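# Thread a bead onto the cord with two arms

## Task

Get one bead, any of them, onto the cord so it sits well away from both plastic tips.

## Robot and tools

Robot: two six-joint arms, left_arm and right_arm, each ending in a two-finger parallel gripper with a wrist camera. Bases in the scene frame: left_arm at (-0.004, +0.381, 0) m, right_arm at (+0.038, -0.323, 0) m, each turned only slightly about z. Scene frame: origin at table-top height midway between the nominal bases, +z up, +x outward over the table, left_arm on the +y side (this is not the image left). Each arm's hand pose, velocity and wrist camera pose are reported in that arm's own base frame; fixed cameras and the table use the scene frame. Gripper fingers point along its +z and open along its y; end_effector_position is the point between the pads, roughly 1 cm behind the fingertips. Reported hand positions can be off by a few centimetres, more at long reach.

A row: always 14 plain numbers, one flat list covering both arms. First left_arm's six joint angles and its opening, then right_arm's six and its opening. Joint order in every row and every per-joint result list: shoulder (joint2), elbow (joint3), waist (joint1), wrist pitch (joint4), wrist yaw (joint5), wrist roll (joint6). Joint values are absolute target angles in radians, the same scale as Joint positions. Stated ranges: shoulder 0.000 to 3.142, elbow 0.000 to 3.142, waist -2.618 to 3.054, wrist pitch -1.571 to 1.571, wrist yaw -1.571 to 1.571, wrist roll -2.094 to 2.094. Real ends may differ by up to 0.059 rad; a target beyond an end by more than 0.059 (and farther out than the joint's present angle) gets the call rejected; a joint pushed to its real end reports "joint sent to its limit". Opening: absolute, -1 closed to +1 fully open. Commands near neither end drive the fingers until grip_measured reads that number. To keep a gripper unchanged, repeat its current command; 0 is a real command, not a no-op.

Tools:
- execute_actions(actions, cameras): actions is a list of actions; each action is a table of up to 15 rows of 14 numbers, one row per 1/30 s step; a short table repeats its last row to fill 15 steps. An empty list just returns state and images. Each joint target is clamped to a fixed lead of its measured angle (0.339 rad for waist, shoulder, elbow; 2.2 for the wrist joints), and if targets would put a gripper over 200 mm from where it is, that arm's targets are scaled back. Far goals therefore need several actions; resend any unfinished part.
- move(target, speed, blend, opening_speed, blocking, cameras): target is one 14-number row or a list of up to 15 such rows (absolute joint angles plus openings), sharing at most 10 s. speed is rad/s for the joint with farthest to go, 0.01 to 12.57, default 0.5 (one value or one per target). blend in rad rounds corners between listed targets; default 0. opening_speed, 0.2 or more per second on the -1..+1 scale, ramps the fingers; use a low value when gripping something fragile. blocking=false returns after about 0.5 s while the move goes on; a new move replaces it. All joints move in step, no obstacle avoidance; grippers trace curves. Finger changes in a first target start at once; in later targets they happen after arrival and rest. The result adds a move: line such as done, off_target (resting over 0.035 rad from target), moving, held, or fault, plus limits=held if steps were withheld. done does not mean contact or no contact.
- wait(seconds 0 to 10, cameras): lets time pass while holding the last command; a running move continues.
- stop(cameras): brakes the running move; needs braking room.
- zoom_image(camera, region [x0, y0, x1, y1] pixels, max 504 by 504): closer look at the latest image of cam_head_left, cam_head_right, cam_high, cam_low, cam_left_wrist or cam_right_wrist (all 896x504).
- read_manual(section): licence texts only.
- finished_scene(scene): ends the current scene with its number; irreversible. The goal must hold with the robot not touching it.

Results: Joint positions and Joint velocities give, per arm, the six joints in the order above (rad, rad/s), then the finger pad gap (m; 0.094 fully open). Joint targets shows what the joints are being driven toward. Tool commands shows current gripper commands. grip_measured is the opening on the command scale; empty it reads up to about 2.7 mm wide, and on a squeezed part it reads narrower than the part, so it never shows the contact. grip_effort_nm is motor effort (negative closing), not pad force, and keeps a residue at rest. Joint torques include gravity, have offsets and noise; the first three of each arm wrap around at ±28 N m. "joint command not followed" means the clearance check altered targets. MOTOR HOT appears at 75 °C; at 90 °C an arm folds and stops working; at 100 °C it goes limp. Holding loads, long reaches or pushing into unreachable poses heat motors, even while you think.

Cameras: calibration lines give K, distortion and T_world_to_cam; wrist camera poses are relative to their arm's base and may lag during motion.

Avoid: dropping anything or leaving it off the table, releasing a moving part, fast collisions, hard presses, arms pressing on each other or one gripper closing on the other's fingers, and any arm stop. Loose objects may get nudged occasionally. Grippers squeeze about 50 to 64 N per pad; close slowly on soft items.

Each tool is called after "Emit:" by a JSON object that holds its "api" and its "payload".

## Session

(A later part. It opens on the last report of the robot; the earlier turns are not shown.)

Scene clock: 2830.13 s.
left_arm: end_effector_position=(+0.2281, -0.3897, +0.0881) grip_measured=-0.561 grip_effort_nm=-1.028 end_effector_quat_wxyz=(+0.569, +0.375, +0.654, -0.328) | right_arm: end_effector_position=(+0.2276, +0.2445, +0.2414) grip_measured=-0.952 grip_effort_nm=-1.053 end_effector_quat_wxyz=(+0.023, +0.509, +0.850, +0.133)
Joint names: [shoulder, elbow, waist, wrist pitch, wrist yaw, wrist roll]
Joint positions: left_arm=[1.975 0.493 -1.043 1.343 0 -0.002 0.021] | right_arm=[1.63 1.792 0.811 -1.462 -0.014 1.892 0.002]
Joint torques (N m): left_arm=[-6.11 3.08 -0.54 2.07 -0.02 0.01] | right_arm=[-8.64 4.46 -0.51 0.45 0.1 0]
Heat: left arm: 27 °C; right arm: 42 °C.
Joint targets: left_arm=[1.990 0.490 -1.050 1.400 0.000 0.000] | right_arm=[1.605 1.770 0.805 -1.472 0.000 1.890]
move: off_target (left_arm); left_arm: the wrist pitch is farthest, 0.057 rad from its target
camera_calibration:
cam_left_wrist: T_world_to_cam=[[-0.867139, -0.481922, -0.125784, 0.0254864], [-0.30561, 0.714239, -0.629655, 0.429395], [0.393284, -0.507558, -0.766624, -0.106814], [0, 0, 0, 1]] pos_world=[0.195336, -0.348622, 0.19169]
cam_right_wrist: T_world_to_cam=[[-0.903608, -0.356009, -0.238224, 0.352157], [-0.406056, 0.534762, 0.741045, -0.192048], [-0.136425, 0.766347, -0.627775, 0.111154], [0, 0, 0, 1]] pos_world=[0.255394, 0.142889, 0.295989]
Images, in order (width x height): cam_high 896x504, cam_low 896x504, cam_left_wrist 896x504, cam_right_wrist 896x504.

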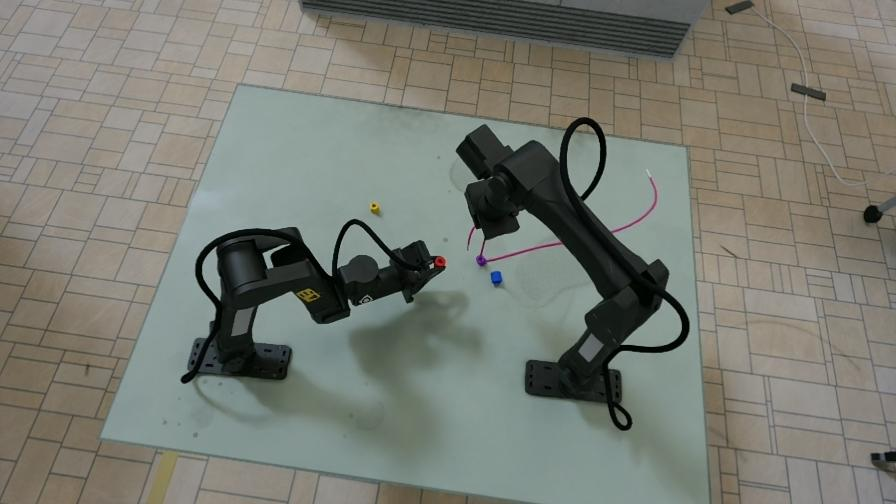

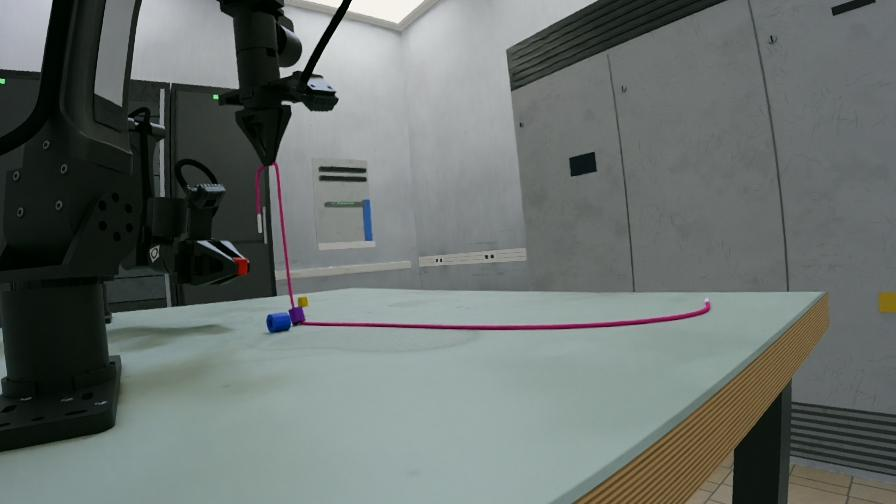

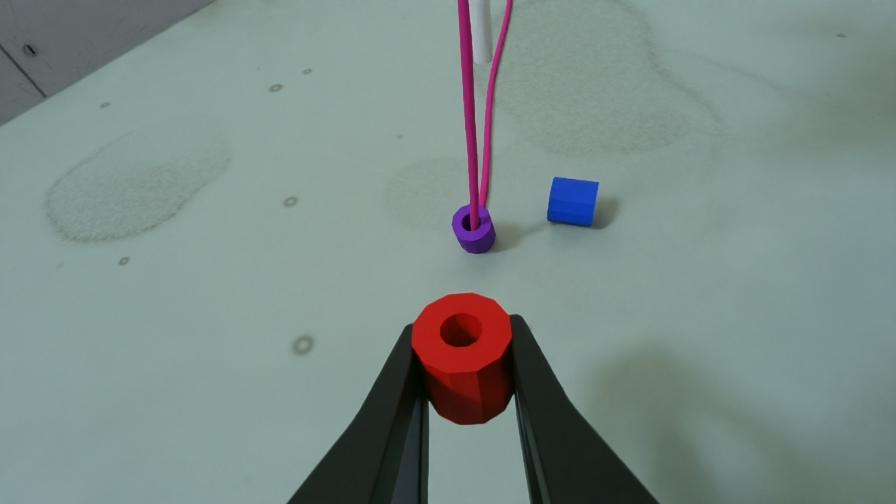

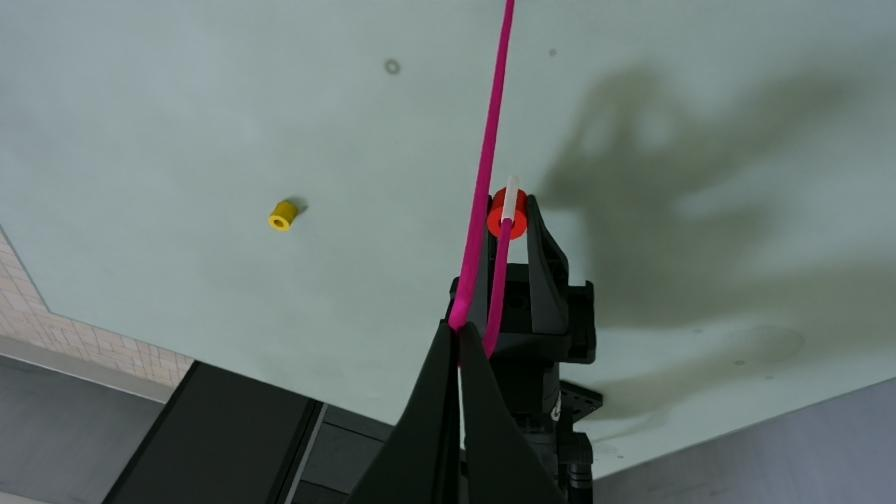

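Emit:
{"api": "move", "payload": {"target": [2.068, 0.61, -1.05, 1.41, 0.0, 0.0, -1.0, 1.605, 1.77, 0.805, -1.472, 0.0, 1.89, -1.0], "speed": 0.15, "cameras": ["cam_left_wrist", "cam_right_wrist", "cam_low"]}}

Emit:
{"api": "zoom_image", "payload": {"camera": "cam_low", "region": [200, 180, 320, 300]}}

Scene clock: 2894.40 s.
left_arm: end_effector_position=(+0.2403, -0.4107, +0.0900) grip_measured=-0.561 grip_effort_nm=-1.033 end_effector_quat_wxyz=(+0.579, +0.370, +0.645, -0.334) | right_arm: end_effector_position=(+0.2276, +0.2445, +0.2414) grip_measured=-0.952 grip_effort_nm=-1.057 end_effector_quat_wxyz=(+0.023, +0.509, +0.850, +0.133)
Joint names: [shoulder, elbow, waist, wrist pitch, wrist yaw, wrist roll]
Joint positions: left_arm=[2.049 0.591 -1.043 1.353 0 -0.002 0.021] | right_arm=[1.63 1.792 0.811 -1.462 -0.014 1.892 0.002]
Joint torques (N m): left_arm=[-6.52 4.94 -0.54 2.08 -0.02 0.01] | right_arm=[-8.58 4.4 -0.51 0.44 0.11 0]
Heat: left arm: 30 °C; right arm: 41 °C.
Joint targets: left_arm=[2.068 0.610 -1.050 1.410 0.000 0.000] | right_arm=[1.605 1.770 0.805 -1.472 0.000 1.890]
move: off_target (left_arm); left_arm: the wrist pitch is farthest, 0.057 rad from its target
camera_calibration:
cam_left_wrist: T_world_to_cam=[[-0.865018, -0.485556, -0.126412, 0.0242304], [-0.294717, 0.695612, -0.655184, 0.44139], [0.406062, -0.529491, -0.744818, -0.1349], [0, 0, 0, 1]] pos_world=[0.205822, -0.366699, 0.191779]
cam_right_wrist: T_world_to_cam=[[-0.903608, -0.356009, -0.238224, 0.352157], [-0.406056, 0.534762, 0.741045, -0.192048], [-0.136425, 0.766347, -0.627775, 0.111154], [0, 0, 0, 1]] pos_world=[0.255394, 0.142889, 0.295989]
Images, in order (width x height): cam_low 896x504, cam_left_wrist 896x504, cam_right_wrist 896x504.

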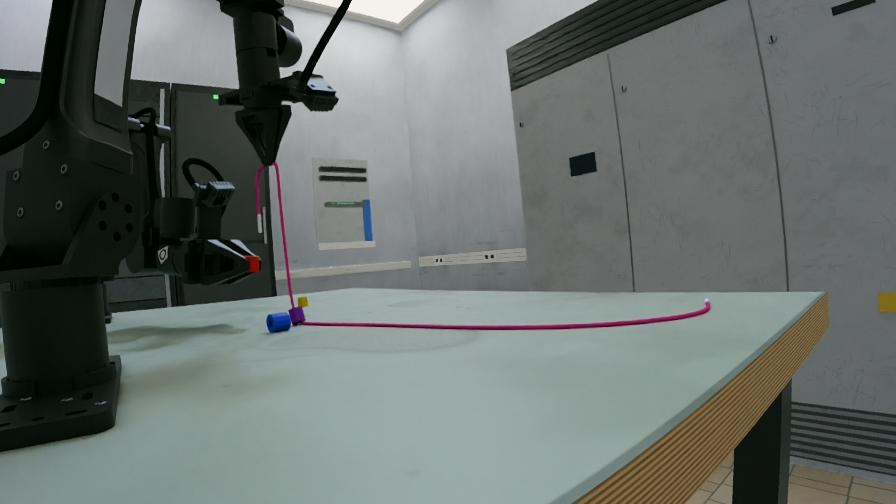

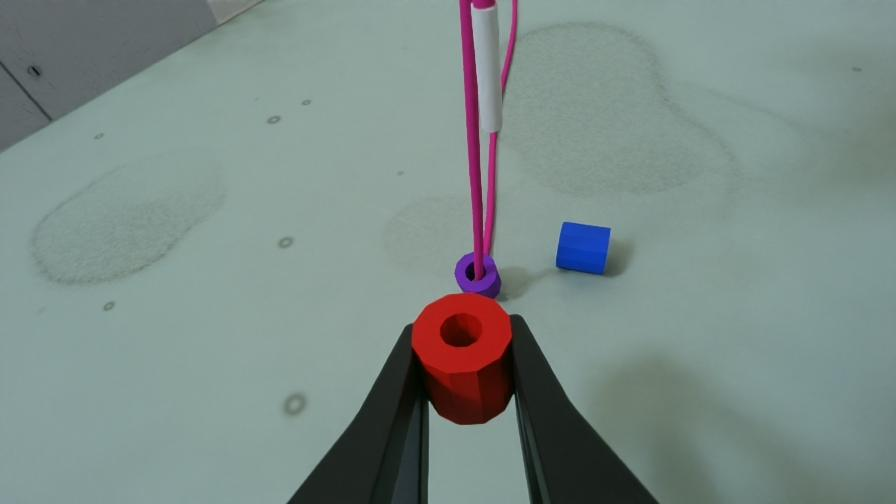

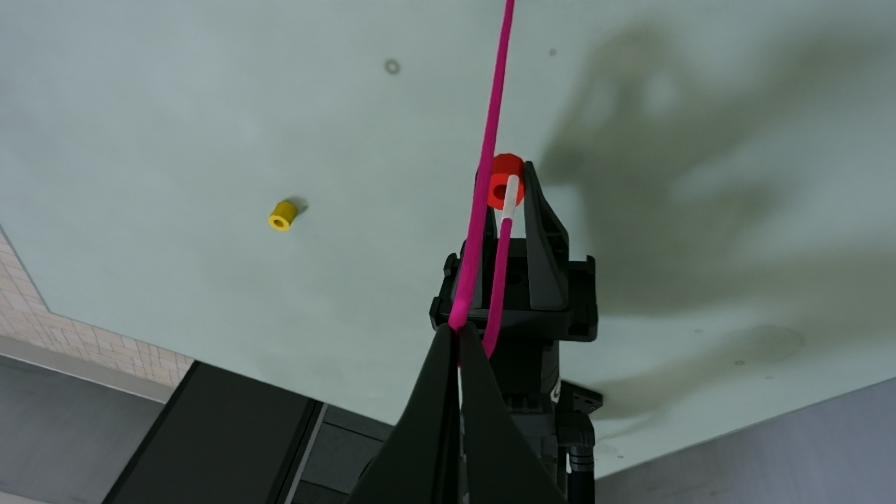

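Scaled by 4.200 from the camera's 896x504 image, which has a finer 1280x720 frame.

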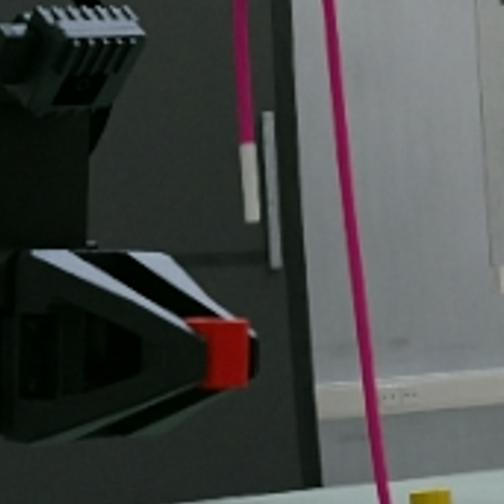

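Emit:
{"api": "move", "payload": {"target": [2.155, 0.73, -1.071, 1.416, 0.0, 0.0, -1.0, 1.605, 1.77, 0.805, -1.472, 0.0, 1.89, -1.0], "speed": 0.15, "cameras": ["cam_left_wrist", "cam_right_wrist"]}}

Emit:
{"api": "zoom_image", "payload": {"camera": "cam_left_wrist", "region": [380, 180, 580, 380]}}

Emit:
{"api": "zoom_image", "payload": {"camera": "cam_right_wrist", "region": [440, 120, 580, 260]}}

Scene clock: 2919.90 s.
left_arm: end_effector_position=(+0.2462, -0.4399, +0.0914) grip_measured=-0.561 grip_effort_nm=-1.028 end_effector_quat_wxyz=(+0.589, +0.369, +0.630, -0.347) | right_arm: end_effector_position=(+0.2276, +0.2445, +0.2414) grip_measured=-0.952 grip_effort_nm=-1.057 end_effector_quat_wxyz=(+0.023, +0.509, +0.850, +0.133)
Joint names: [shoulder, elbow, waist, wrist pitch, wrist yaw, wrist roll]
Joint positions: left_arm=[2.135 0.71 -1.062 1.359 0 -0.002 0.021] | right_arm=[1.63 1.792 0.811 -1.462 -0.014 1.892 0.002]
Joint torques (N m): left_arm=[-7.32 5.18 -0.7 2.07 -0.02 0.01] | right_arm=[-8.64 4.48 -0.53 0.43 0.11 0]
Heat: left arm: 31 °C; right arm: 40 °C.
Joint targets: left_arm=[2.155 0.730 -1.071 1.416 0.000 0.000] | right_arm=[1.605 1.770 0.805 -1.472 0.000 1.890]
move: off_target (left_arm); left_arm: the wrist pitch is farthest, 0.057 rad from its target
camera_calibration:
cam_left_wrist: T_world_to_cam=[[-0.87175, -0.473243, -0.126854, 0.0224645], [-0.268734, 0.678335, -0.683845, 0.453028], [0.409674, -0.562052, -0.718516, -0.169355], [0, 0, 0, 1]] pos_world=[0.210708, -0.39186, 0.190966]
cam_right_wrist: T_world_to_cam=[[-0.903608, -0.356009, -0.238224, 0.352157], [-0.406056, 0.534762, 0.741045, -0.192048], [-0.136425, 0.766347, -0.627775, 0.111154], [0, 0, 0, 1]] pos_world=[0.255394, 0.142889, 0.295989]
Images, in order (width x height): cam_left_wrist 896x504, cam_right_wrist 896x504.

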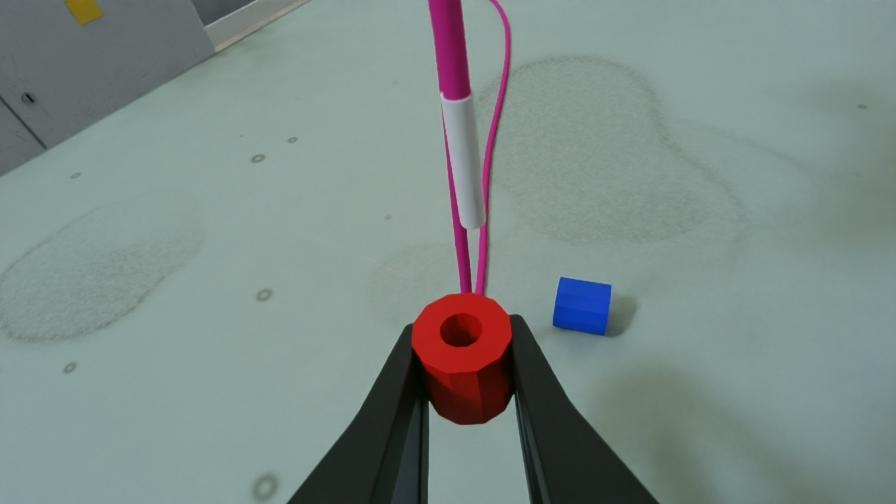

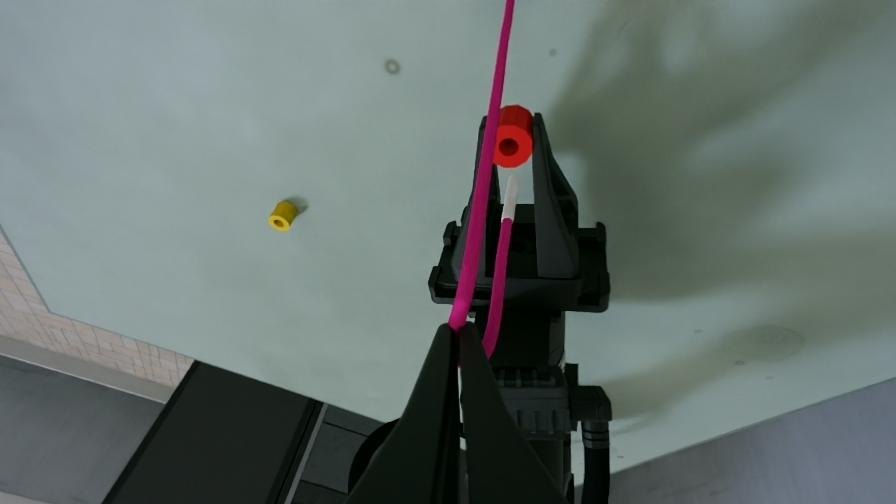

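Scaled by 2.520 from the camera's 896x504 image, which has a finer 1280x720 frame.

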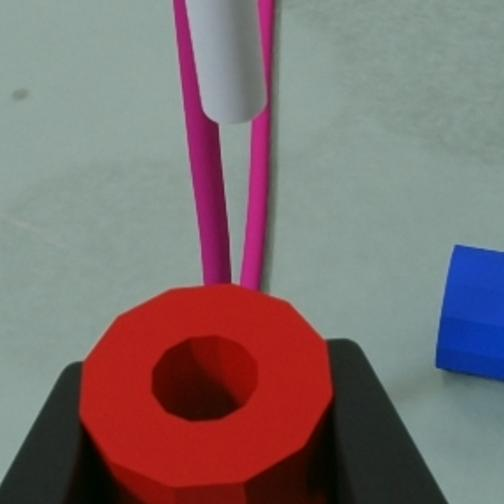

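Scaled by 3.600 from the camera's 896x504 image, which has a finer 1280x720 frame.

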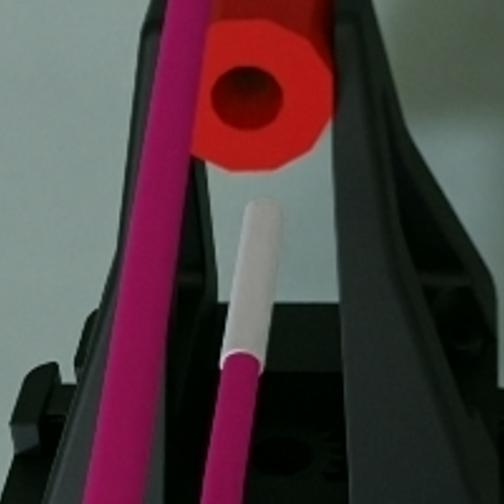

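Emit:
{"api": "move", "payload": {"target": [[2.05, 0.60, -1.055, 1.38, 0.0, 0.0, -1.0, 1.605, 1.77, 0.805, -1.472, 0.0, 1.89, -1.0], [2.160, 0.743, -1.083, 1.408, 0.0, 0.0, -1.0, 1.605, 1.77, 0.805, -1.472, 0.0, 1.89, -1.0]], "speed": 0.2, "cameras": ["cam_left_wrist", "cam_right_wrist"]}}

Emit:
{"api": "zoom_image", "payload": {"camera": "cam_left_wrist", "region": [380, 180, 580, 380]}}

Emit:
{"api": "zoom_image", "payload": {"camera": "cam_right_wrist", "region": [440, 120, 580, 260]}}

Scene clock: 3009.57 s.
left_arm: end_effector_position=(+0.2422, -0.4454, +0.0923) grip_measured=-0.561 grip_effort_nm=-1.023 end_effector_quat_wxyz=(+0.588, +0.372, +0.626, -0.351) | right_arm: end_effector_position=(+0.2276, +0.2445, +0.2414) grip_measured=-0.952 grip_effort_nm=-1.053 end_effector_quat_wxyz=(+0.023, +0.509, +0.850, +0.133)
Joint names: [shoulder, elbow, waist, wrist pitch, wrist yaw, wrist roll]
Joint positions: left_arm=[2.141 0.722 -1.075 1.357 0 -0.002 0.021] | right_arm=[1.63 1.792 0.811 -1.462 -0.014 1.892 0.002]
Joint torques (N m): left_arm=[-7.49 5.29 -0.7 2.03 -0.02 0.01] | right_arm=[-8.62 4.46 -0.54 0.43 0.11 -0.02]
Heat: left arm: 33 °C; right arm: 39 °C.
Joint targets: left_arm=[2.160 0.743 -1.083 1.408 0.000 0.000] | right_arm=[1.605 1.770 0.805 -1.472 0.000 1.890]
move: off_target (left_arm); left_arm: the wrist pitch is farthest, 0.051 rad from its target
camera_calibration:
cam_left_wrist: T_world_to_cam=[[-0.877164, -0.463121, -0.126894, 0.022284], [-0.258975, 0.678786, -0.687155, 0.454347], [0.40437, -0.569885, -0.715344, -0.172603], [0, 0, 0, 1]] pos_world=[0.207007, -0.396448, 0.191564]
cam_right_wrist: T_world_to_cam=[[-0.903608, -0.356009, -0.238224, 0.352157], [-0.406056, 0.534762, 0.741045, -0.192048], [-0.136425, 0.766347, -0.627775, 0.111154], [0, 0, 0, 1]] pos_world=[0.255394, 0.142889, 0.295989]
Images, in order (width x height): cam_left_wrist 896x504, cam_right_wrist 896x504.

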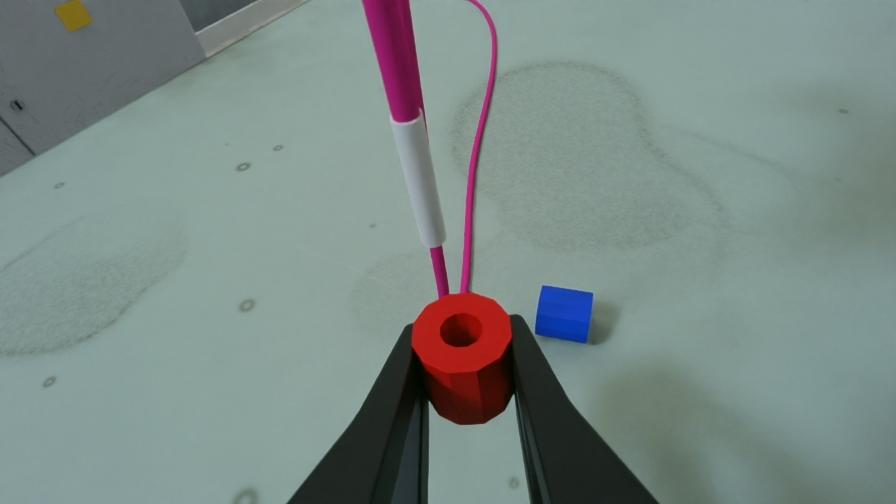

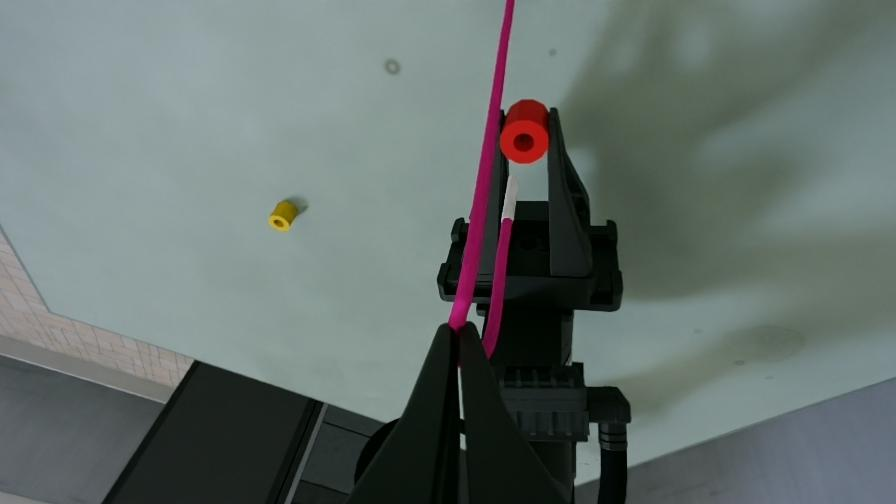

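Scaled by 2.520 from the camera's 896x504 image, which has a finer 1280x720 frame.

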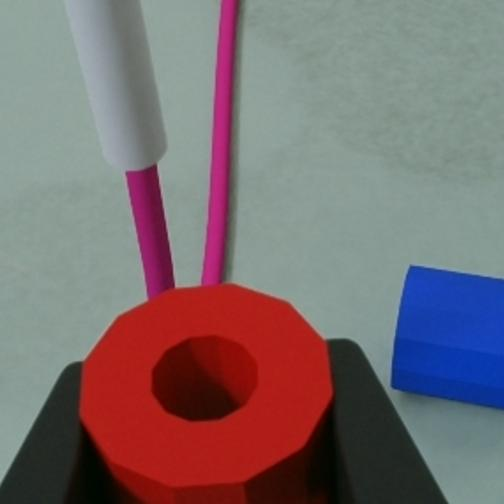

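Scaled by 3.600 from the camera's 896x504 image, which has a finer 1280x720 frame.

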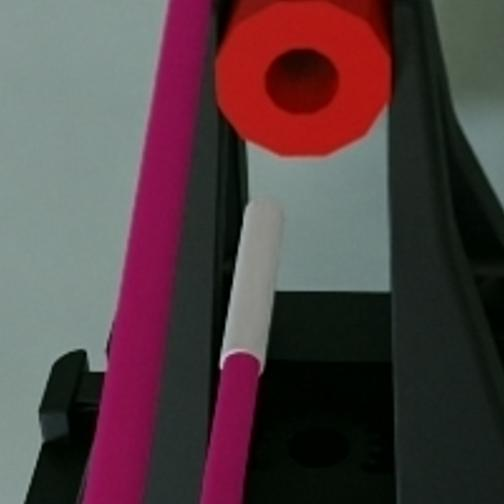

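Emit:
{"api": "move", "payload": {"target": [[2.05, 0.60, -1.055, 1.38, 0.0, 0.0, -1.0, 1.605, 1.77, 0.805, -1.472, 0.0, 1.89, -1.0], [2.163, 0.750, -1.0797, 1.404, 0.0, 0.0, -1.0, 1.605, 1.77, 0.805, -1.472, 0.0, 1.89, -1.0]], "speed": 0.2, "cameras": ["cam_left_wrist", "cam_right_wrist"]}}

Emit:
{"api": "zoom_image", "payload": {"camera": "cam_left_wrist", "region": [380, 180, 580, 380]}}

Emit:
{"api": "zoom_image", "payload": {"camera": "cam_right_wrist", "region": [440, 120, 580, 260]}}

Scene clock: 3038.80 s.
left_arm: end_effector_position=(+0.2445, -0.4461, +0.0930) grip_measured=-0.561 grip_effort_nm=-1.038 end_effector_quat_wxyz=(+0.589, +0.371, +0.626, -0.351) | right_arm: end_effector_position=(+0.2276, +0.2445, +0.2414) grip_measured=-0.952 grip_effort_nm=-1.057 end_effector_quat_wxyz=(+0.023, +0.509, +0.850, +0.133)
Joint names: [shoulder, elbow, waist, wrist pitch, wrist yaw, wrist roll]
Joint positions: left_arm=[2.144 0.729 -1.071 1.356 0 -0.002 0.021] | right_arm=[1.63 1.792 0.811 -1.462 -0.014 1.892 0.002]
Joint torques (N m): left_arm=[-7.49 5.29 -0.68 2 -0.02 0] | right_arm=[-8.62 4.4 -0.54 0.43 0.1 -0.01]
Heat: left arm: 34 °C; right arm: 38 °C.
Joint targets: left_arm=[2.163 0.750 -1.080 1.404 0.000 0.000] | right_arm=[1.605 1.770 0.805 -1.472 0.000 1.890]
move: off_target (left_arm); left_arm: the wrist pitch is farthest, 0.048 rad from its target
camera_calibration:
cam_left_wrist: T_world_to_cam=[[-0.875392, -0.466452, -0.126928, 0.0222827], [-0.260299, 0.676078, -0.689321, 0.45526], [0.407348, -0.570387, -0.713251, -0.174533], [0, 0, 0, 1]] pos_world=[0.209106, -0.396949, 0.192163]
cam_right_wrist: T_world_to_cam=[[-0.903608, -0.356009, -0.238224, 0.352157], [-0.406056, 0.534762, 0.741045, -0.192048], [-0.136425, 0.766347, -0.627775, 0.111154], [0, 0, 0, 1]] pos_world=[0.255394, 0.142889, 0.295989]
Images, in order (width x height): cam_left_wrist 896x504, cam_right_wrist 896x504.

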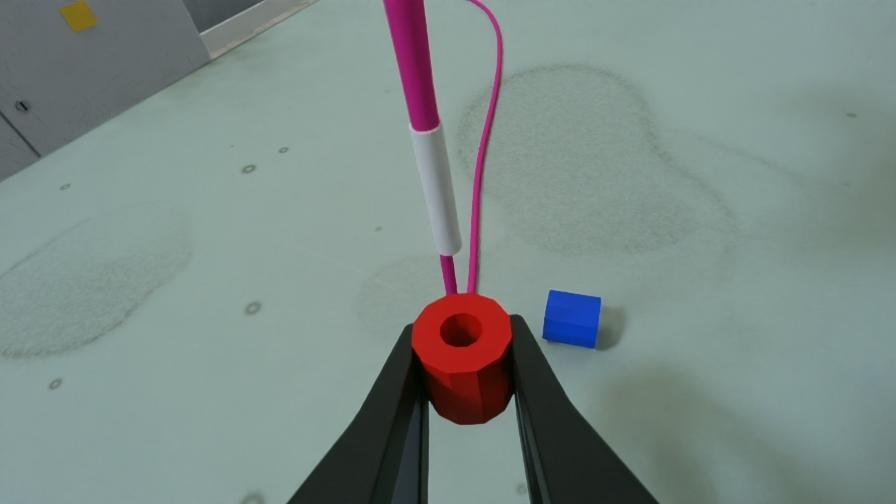

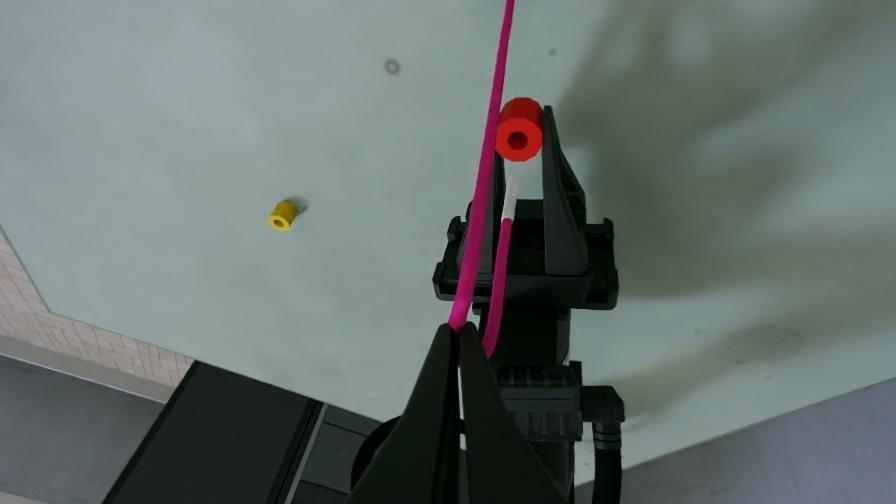

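Scaled by 2.520 from the camera's 896x504 image, which has a finer 1280x720 frame.

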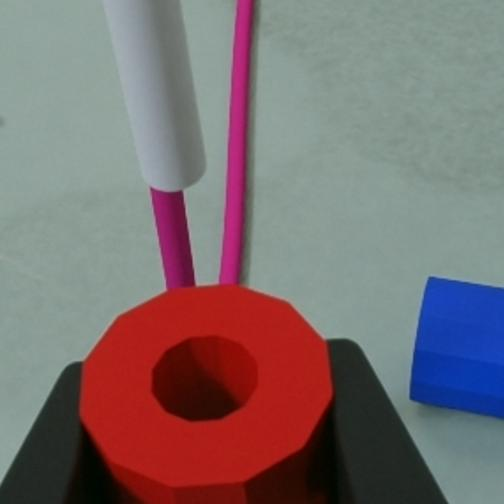

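Scaled by 3.600 from the camera's 896x504 image, which has a finer 1280x720 frame.

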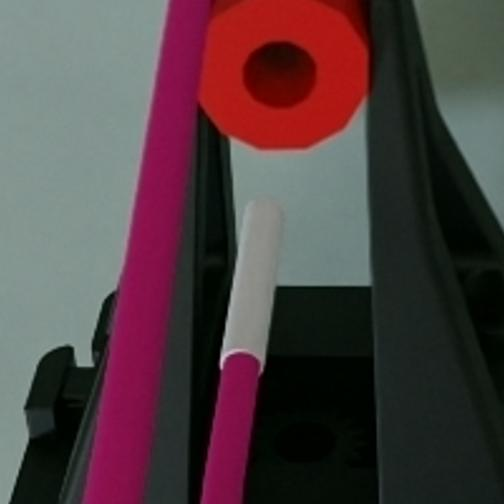

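Emit:
{"api": "move", "payload": {"target": [2.163, 0.750, -1.0797, 1.404, 0.0, 0.0, -1.0, 1.605, 1.671, 0.805, -1.388, 0.0, 1.89, -1.0], "speed": 0.08, "cameras": ["cam_left_wrist", "cam_right_wrist"]}}

Emit:
{"api": "zoom_image", "payload": {"camera": "cam_left_wrist", "region": [380, 180, 580, 380]}}

Emit:
{"api": "zoom_image", "payload": {"camera": "cam_right_wrist", "region": [440, 80, 580, 220]}}

Scene clock: 3089.37 s.
left_arm: end_effector_position=(+0.2445, -0.4461, +0.0930) grip_measured=-0.561 grip_effort_nm=-1.028 end_effector_quat_wxyz=(+0.589, +0.371, +0.626, -0.351) | right_arm: end_effector_position=(+0.2275, +0.2444, +0.2149) grip_measured=-0.952 grip_effort_nm=-1.057 end_effector_quat_wxyz=(+0.019, +0.510, +0.852, +0.115)
Joint names: [shoulder, elbow, waist, wrist pitch, wrist yaw, wrist roll]
Joint positions: left_arm=[2.144 0.729 -1.071 1.356 0 -0.002 0.021] | right_arm=[1.63 1.69 0.811 -1.398 -0.014 1.892 0.002]
Joint torques (N m): left_arm=[-7.5 5.3 -0.69 2 -0.02 0.01] | right_arm=[-8.73 4.7 -0.53 0.55 0.1 0]
Heat: left arm: 36 °C; right arm: 38 °C.
Joint targets: left_arm=[2.163 0.750 -1.080 1.404 0.000 0.000] | right_arm=[1.605 1.671 0.805 -1.388 0.000 1.890]
move: off_target (left_arm); left_arm: the wrist pitch is farthest, 0.048 rad from its target
camera_calibration:
cam_left_wrist: T_world_to_cam=[[-0.875392, -0.466452, -0.126928, 0.0222827], [-0.260299, 0.676078, -0.689321, 0.45526], [0.407348, -0.570387, -0.713251, -0.174533], [0, 0, 0, 1]] pos_world=[0.209106, -0.396949, 0.192163]
cam_right_wrist: T_world_to_cam=[[-0.909143, -0.36241, -0.205226, 0.341483], [-0.387331, 0.554615, 0.736463, -0.180609], [-0.15308, 0.74904, -0.644597, 0.106224], [0, 0, 0, 1]] pos_world=[0.256762, 0.144359, 0.271565]
Images, in order (width x height): cam_left_wrist 896x504, cam_right_wrist 896x504.

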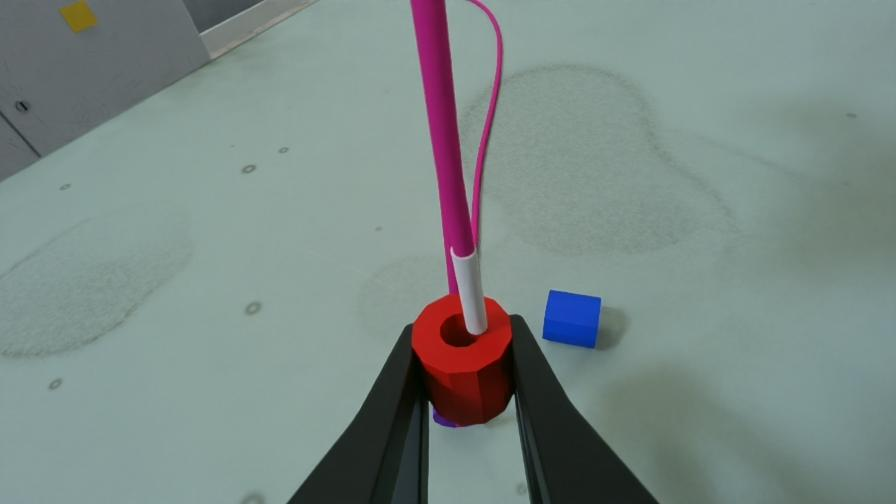

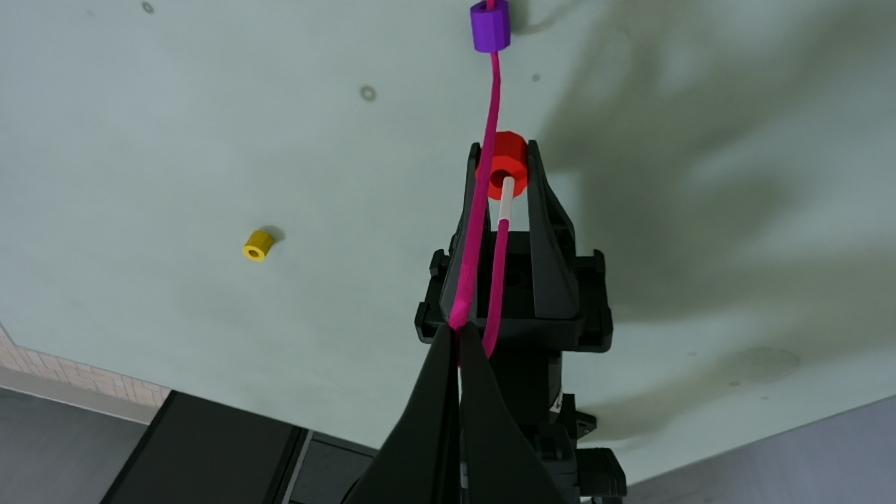

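Scaled by 2.520 from the camera's 896x504 image, which has a finer 1280x720 frame.

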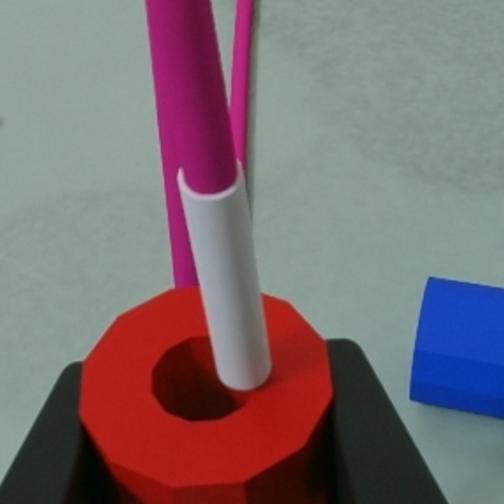

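Scaled by 3.600 from the camera's 896x504 image, which has a finer 1280x720 frame.

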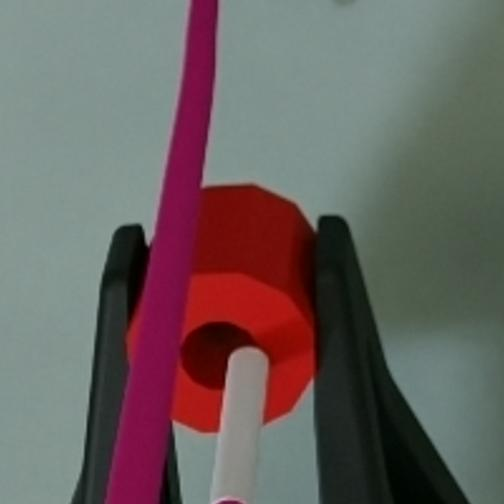

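Emit:
{"api": "move", "payload": {"target": [2.163, 0.750, -1.091, 1.404, 0.0, 0.0, -1.0, 1.605, 1.671, 0.805, -1.388, 0.0, 1.89, -1.0], "speed": 0.05, "cameras": ["cam_left_wrist", "cam_right_wrist"]}}

Emit:
{"api": "zoom_image", "payload": {"camera": "cam_left_wrist", "region": [380, 180, 580, 380]}}

Emit:
{"api": "zoom_image", "payload": {"camera": "cam_right_wrist", "region": [440, 80, 580, 220]}}

Scene clock: 3105.70 s.
left_arm: end_effector_position=(+0.2396, -0.4487, +0.0930) grip_measured=-0.561 grip_effort_nm=-1.023 end_effector_quat_wxyz=(+0.588, +0.374, +0.624, -0.354) | right_arm: end_effector_position=(+0.2277, +0.2446, +0.2150) grip_measured=-0.952 grip_effort_nm=-1.057 end_effector_quat_wxyz=(+0.019, +0.510, +0.852, +0.115)
Joint names: [shoulder, elbow, waist, wrist pitch, wrist yaw, wrist roll]
Joint positions: left_arm=[2.144 0.729 -1.082 1.356 0 -0.002 0.021] | right_arm=[1.63 1.69 0.811 -1.396 -0.014 1.892 0.002]
Joint torques (N m): left_arm=[-7.51 5.29 -0.72 2 -0.02 0.01] | right_arm=[-8.76 4.75 -0.46 0.56 0.11 -0.01]
Heat: left arm: 36 °C; right arm: 38 °C.
Joint targets: left_arm=[2.163 0.750 -1.091 1.404 0.000 0.000] | right_arm=[1.605 1.671 0.805 -1.388 0.000 1.890]
move: off_target (left_arm); left_arm: the wrist pitch is farthest, 0.048 rad from its target
camera_calibration:
cam_left_wrist: T_world_to_cam=[[-0.880492, -0.456762, -0.126893, 0.02218], [-0.252829, 0.67888, -0.689347, 0.455234], [0.401012, -0.574882, -0.713232, -0.17451], [0, 0, 0, 1]] pos_world=[0.204606, -0.399241, 0.192163]
cam_right_wrist: T_world_to_cam=[[-0.908999, -0.36223, -0.206183, 0.341803], [-0.387862, 0.554037, 0.736618, -0.180446], [-0.152592, 0.749555, -0.644114, 0.105833], [0, 0, 0, 1]] pos_world=[0.25686, 0.144457, 0.271562]
Images, in order (width x height): cam_left_wrist 896x504, cam_right_wrist 896x504.

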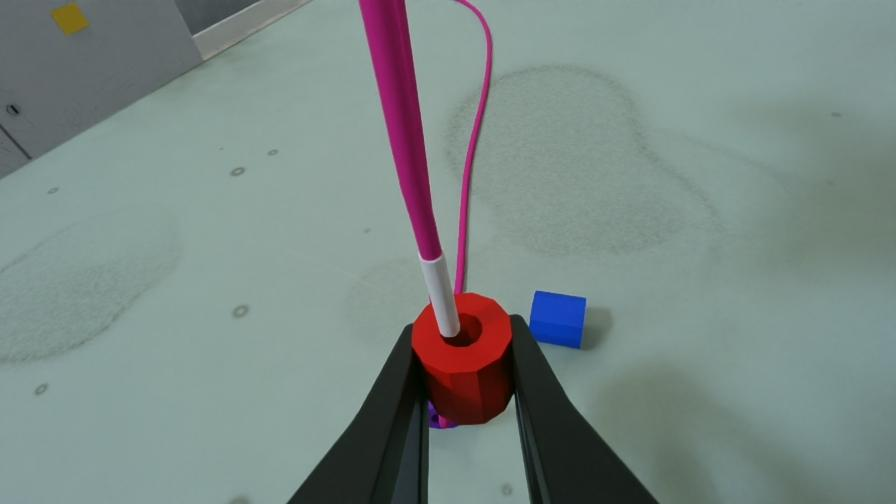

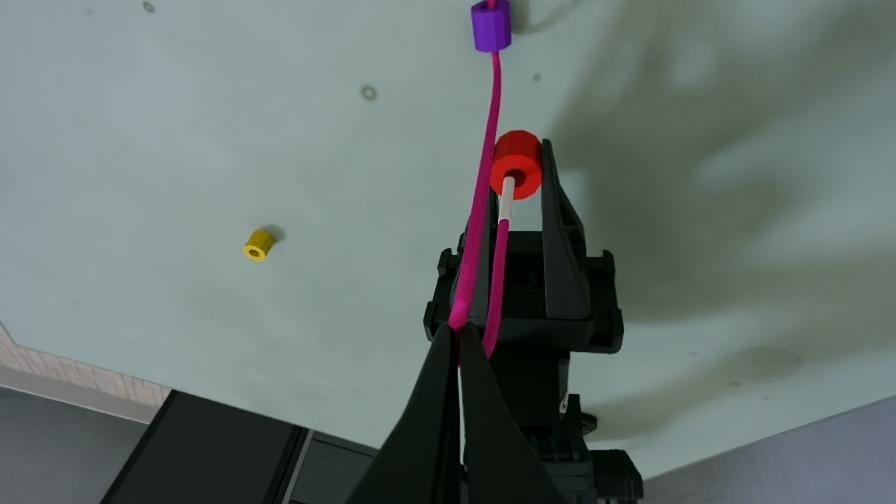

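Scaled by 2.520 from the camera's 896x504 image, which has a finer 1280x720 frame.

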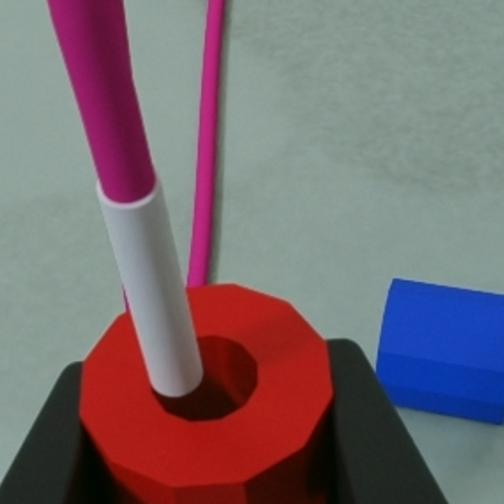

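Scaled by 3.600 from the camera's 896x504 image, which has a finer 1280x720 frame.

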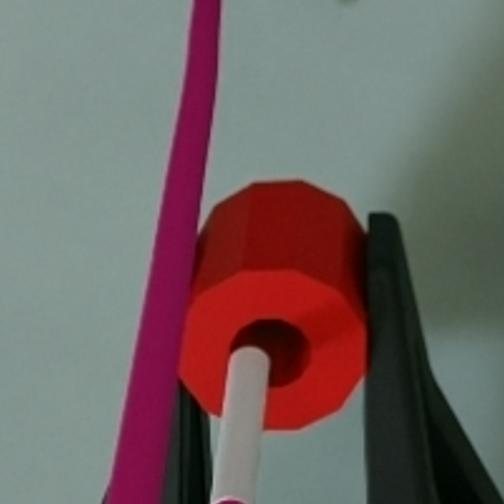

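Emit:
{"api": "move", "payload": {"target": [2.163, 0.750, -1.069, 1.404, 0.0, 0.0, -1.0, 1.605, 1.671, 0.805, -1.388, 0.0, 1.89, -1.0], "speed": 0.05, "cameras": ["cam_left_wrist", "cam_right_wrist"]}}

Emit:
{"api": "zoom_image", "payload": {"camera": "cam_left_wrist", "region": [380, 180, 580, 380]}}

Emit:
{"api": "zoom_image", "payload": {"camera": "cam_right_wrist", "region": [440, 80, 580, 220]}}

Scene clock: 3118.30 s.
left_arm: end_effector_position=(+0.2416, -0.4476, +0.0930) grip_measured=-0.561 grip_effort_nm=-1.028 end_effector_quat_wxyz=(+0.588, +0.373, +0.625, -0.353) | right_arm: end_effector_position=(+0.2277, +0.2446, +0.2150) grip_measured=-0.952 grip_effort_nm=-1.057 end_effector_quat_wxyz=(+0.019, +0.510, +0.852, +0.115)
Joint names: [shoulder, elbow, waist, wrist pitch, wrist yaw, wrist roll]
Joint positions: left_arm=[2.144 0.729 -1.078 1.356 0 -0.002 0.021] | right_arm=[1.63 1.69 0.811 -1.396 -0.014 1.892 0.002]
Joint torques (N m): left_arm=[-7.5 5.3 0.68 2 -0.02 0.01] | right_arm=[-8.8 4.72 -0.51 0.53 0.13 0.01]
Heat: left arm: 36 °C; right arm: 37 °C.
Joint targets: left_arm=[2.163 0.750 -1.069 1.404 0.000 0.000] | right_arm=[1.605 1.671 0.805 -1.388 0.000 1.890]
move: off_target (left_arm); left_arm: the wrist pitch is farthest, 0.048 rad from its target
camera_calibration:
cam_left_wrist: T_world_to_cam=[[-0.87839, -0.46076, -0.127007, 0.0222576], [-0.255862, 0.677779, -0.689312, 0.455286], [0.40369, -0.572989, -0.713245, -0.174552], [0, 0, 0, 1]] pos_world=[0.206506, -0.398344, 0.192163]
cam_right_wrist: T_world_to_cam=[[-0.908999, -0.36223, -0.206183, 0.341803], [-0.387862, 0.554037, 0.736618, -0.180446], [-0.152592, 0.749555, -0.644114, 0.105833], [0, 0, 0, 1]] pos_world=[0.25686, 0.144457, 0.271562]
Images, in order (width x height): cam_left_wrist 896x504, cam_right_wrist 896x504.

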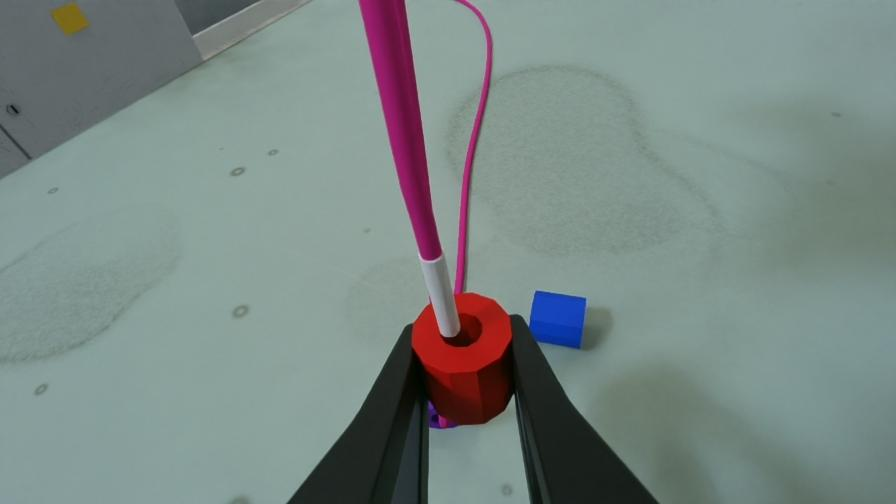

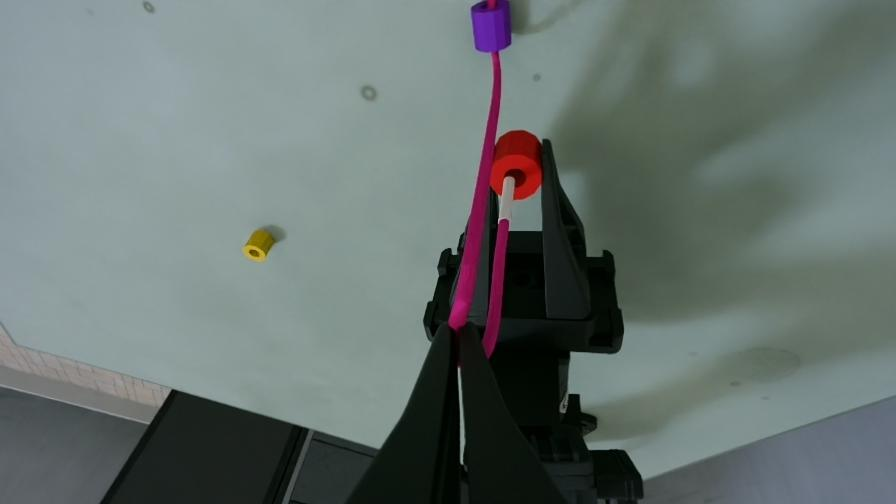

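Scaled by 2.520 from the camera's 896x504 image, which has a finer 1280x720 frame.

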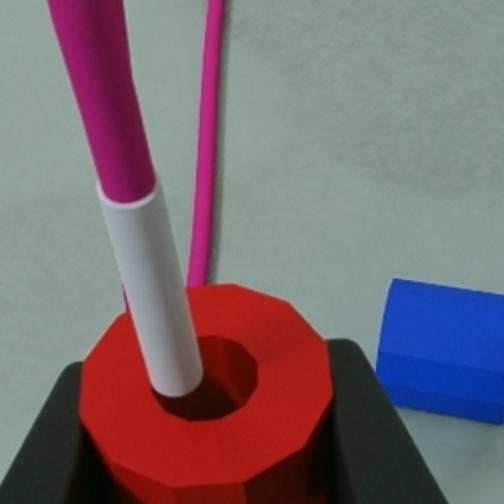

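Scaled by 3.600 from the camera's 896x504 image, which has a finer 1280x720 frame.

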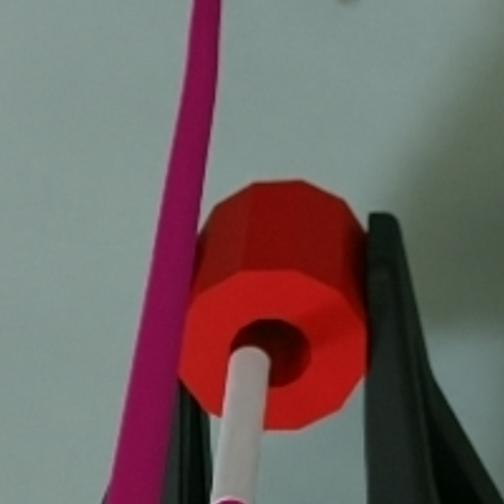

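Emit:
{"api": "move", "payload": {"target": [2.163, 0.750, -1.062, 1.404, 0.0, 0.0, -1.0, 1.605, 1.671, 0.805, -1.388, 0.0, 1.89, -1.0], "speed": 0.05, "cameras": ["cam_left_wrist"]}}

Emit:
{"api": "zoom_image", "payload": {"camera": "cam_left_wrist", "region": [380, 180, 580, 380]}}

Scene clock: 3124.67 s.
left_arm: end_effector_position=(+0.2447, -0.4460, +0.0930) grip_measured=-0.561 grip_effort_nm=-1.023 end_effector_quat_wxyz=(+0.590, +0.371, +0.626, -0.351) | right_arm: end_effector_position=(+0.2277, +0.2446, +0.2150) grip_measured=-0.952 grip_effort_nm=-1.057 end_effector_quat_wxyz=(+0.019, +0.510, +0.852, +0.115)
Joint names: [shoulder, elbow, waist, wrist pitch, wrist yaw, wrist roll]
Joint positions: left_arm=[2.144 0.729 -1.071 1.356 0 -0.002 0.021] | right_arm=[1.63 1.69 0.811 -1.396 -0.014 1.892 0.002]
Joint torques (N m): left_arm=[-7.5 5.29 0.72 2 -0.02 0.01] | right_arm=[-8.79 4.83 -0.5 0.55 0.12 0]
Heat: left arm: 37 °C; right arm: 37 °C.
Joint targets: left_arm=[2.163 0.750 -1.062 1.404 0.000 0.000] | right_arm=[1.605 1.671 0.805 -1.388 0.000 1.890]
move: off_target (left_arm); left_arm: the wrist pitch is farthest, 0.048 rad from its target
camera_calibration:
cam_left_wrist: T_world_to_cam=[[-0.875222, -0.466787, -0.12687, 0.0221903], [-0.260578, 0.675942, -0.689348, 0.455296], [0.407536, -0.570273, -0.713234, -0.174571], [0, 0, 0, 1]] pos_world=[0.209206, -0.396949, 0.192163]
Images, in order (width x height): cam_left_wrist 896x504.

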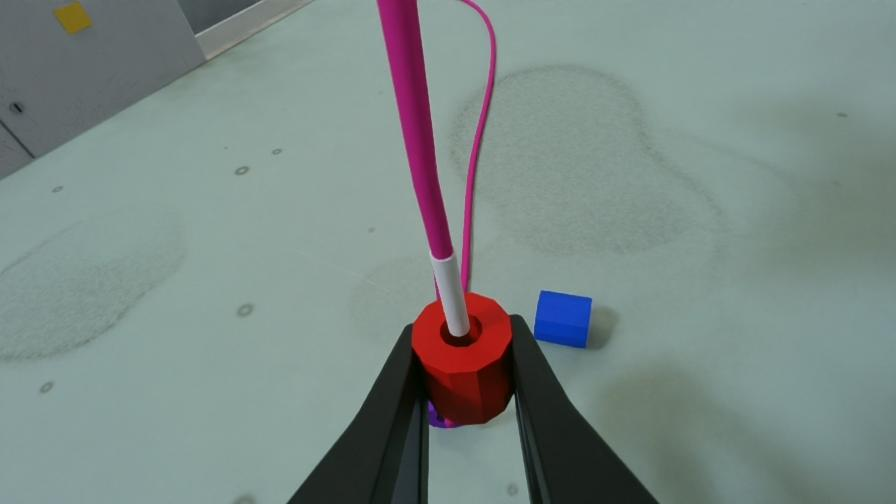

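Scaled by 2.520 from the camera's 896x504 image, which has a finer 1280x720 frame.

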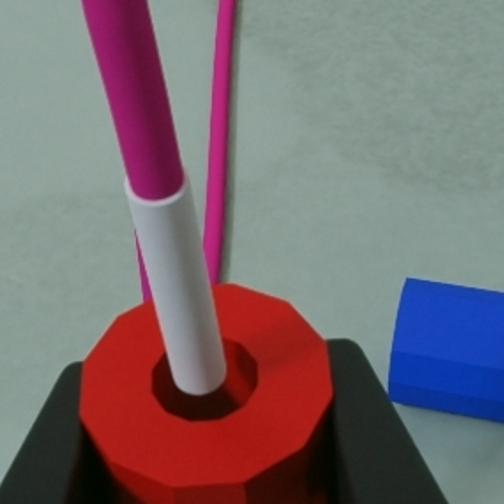

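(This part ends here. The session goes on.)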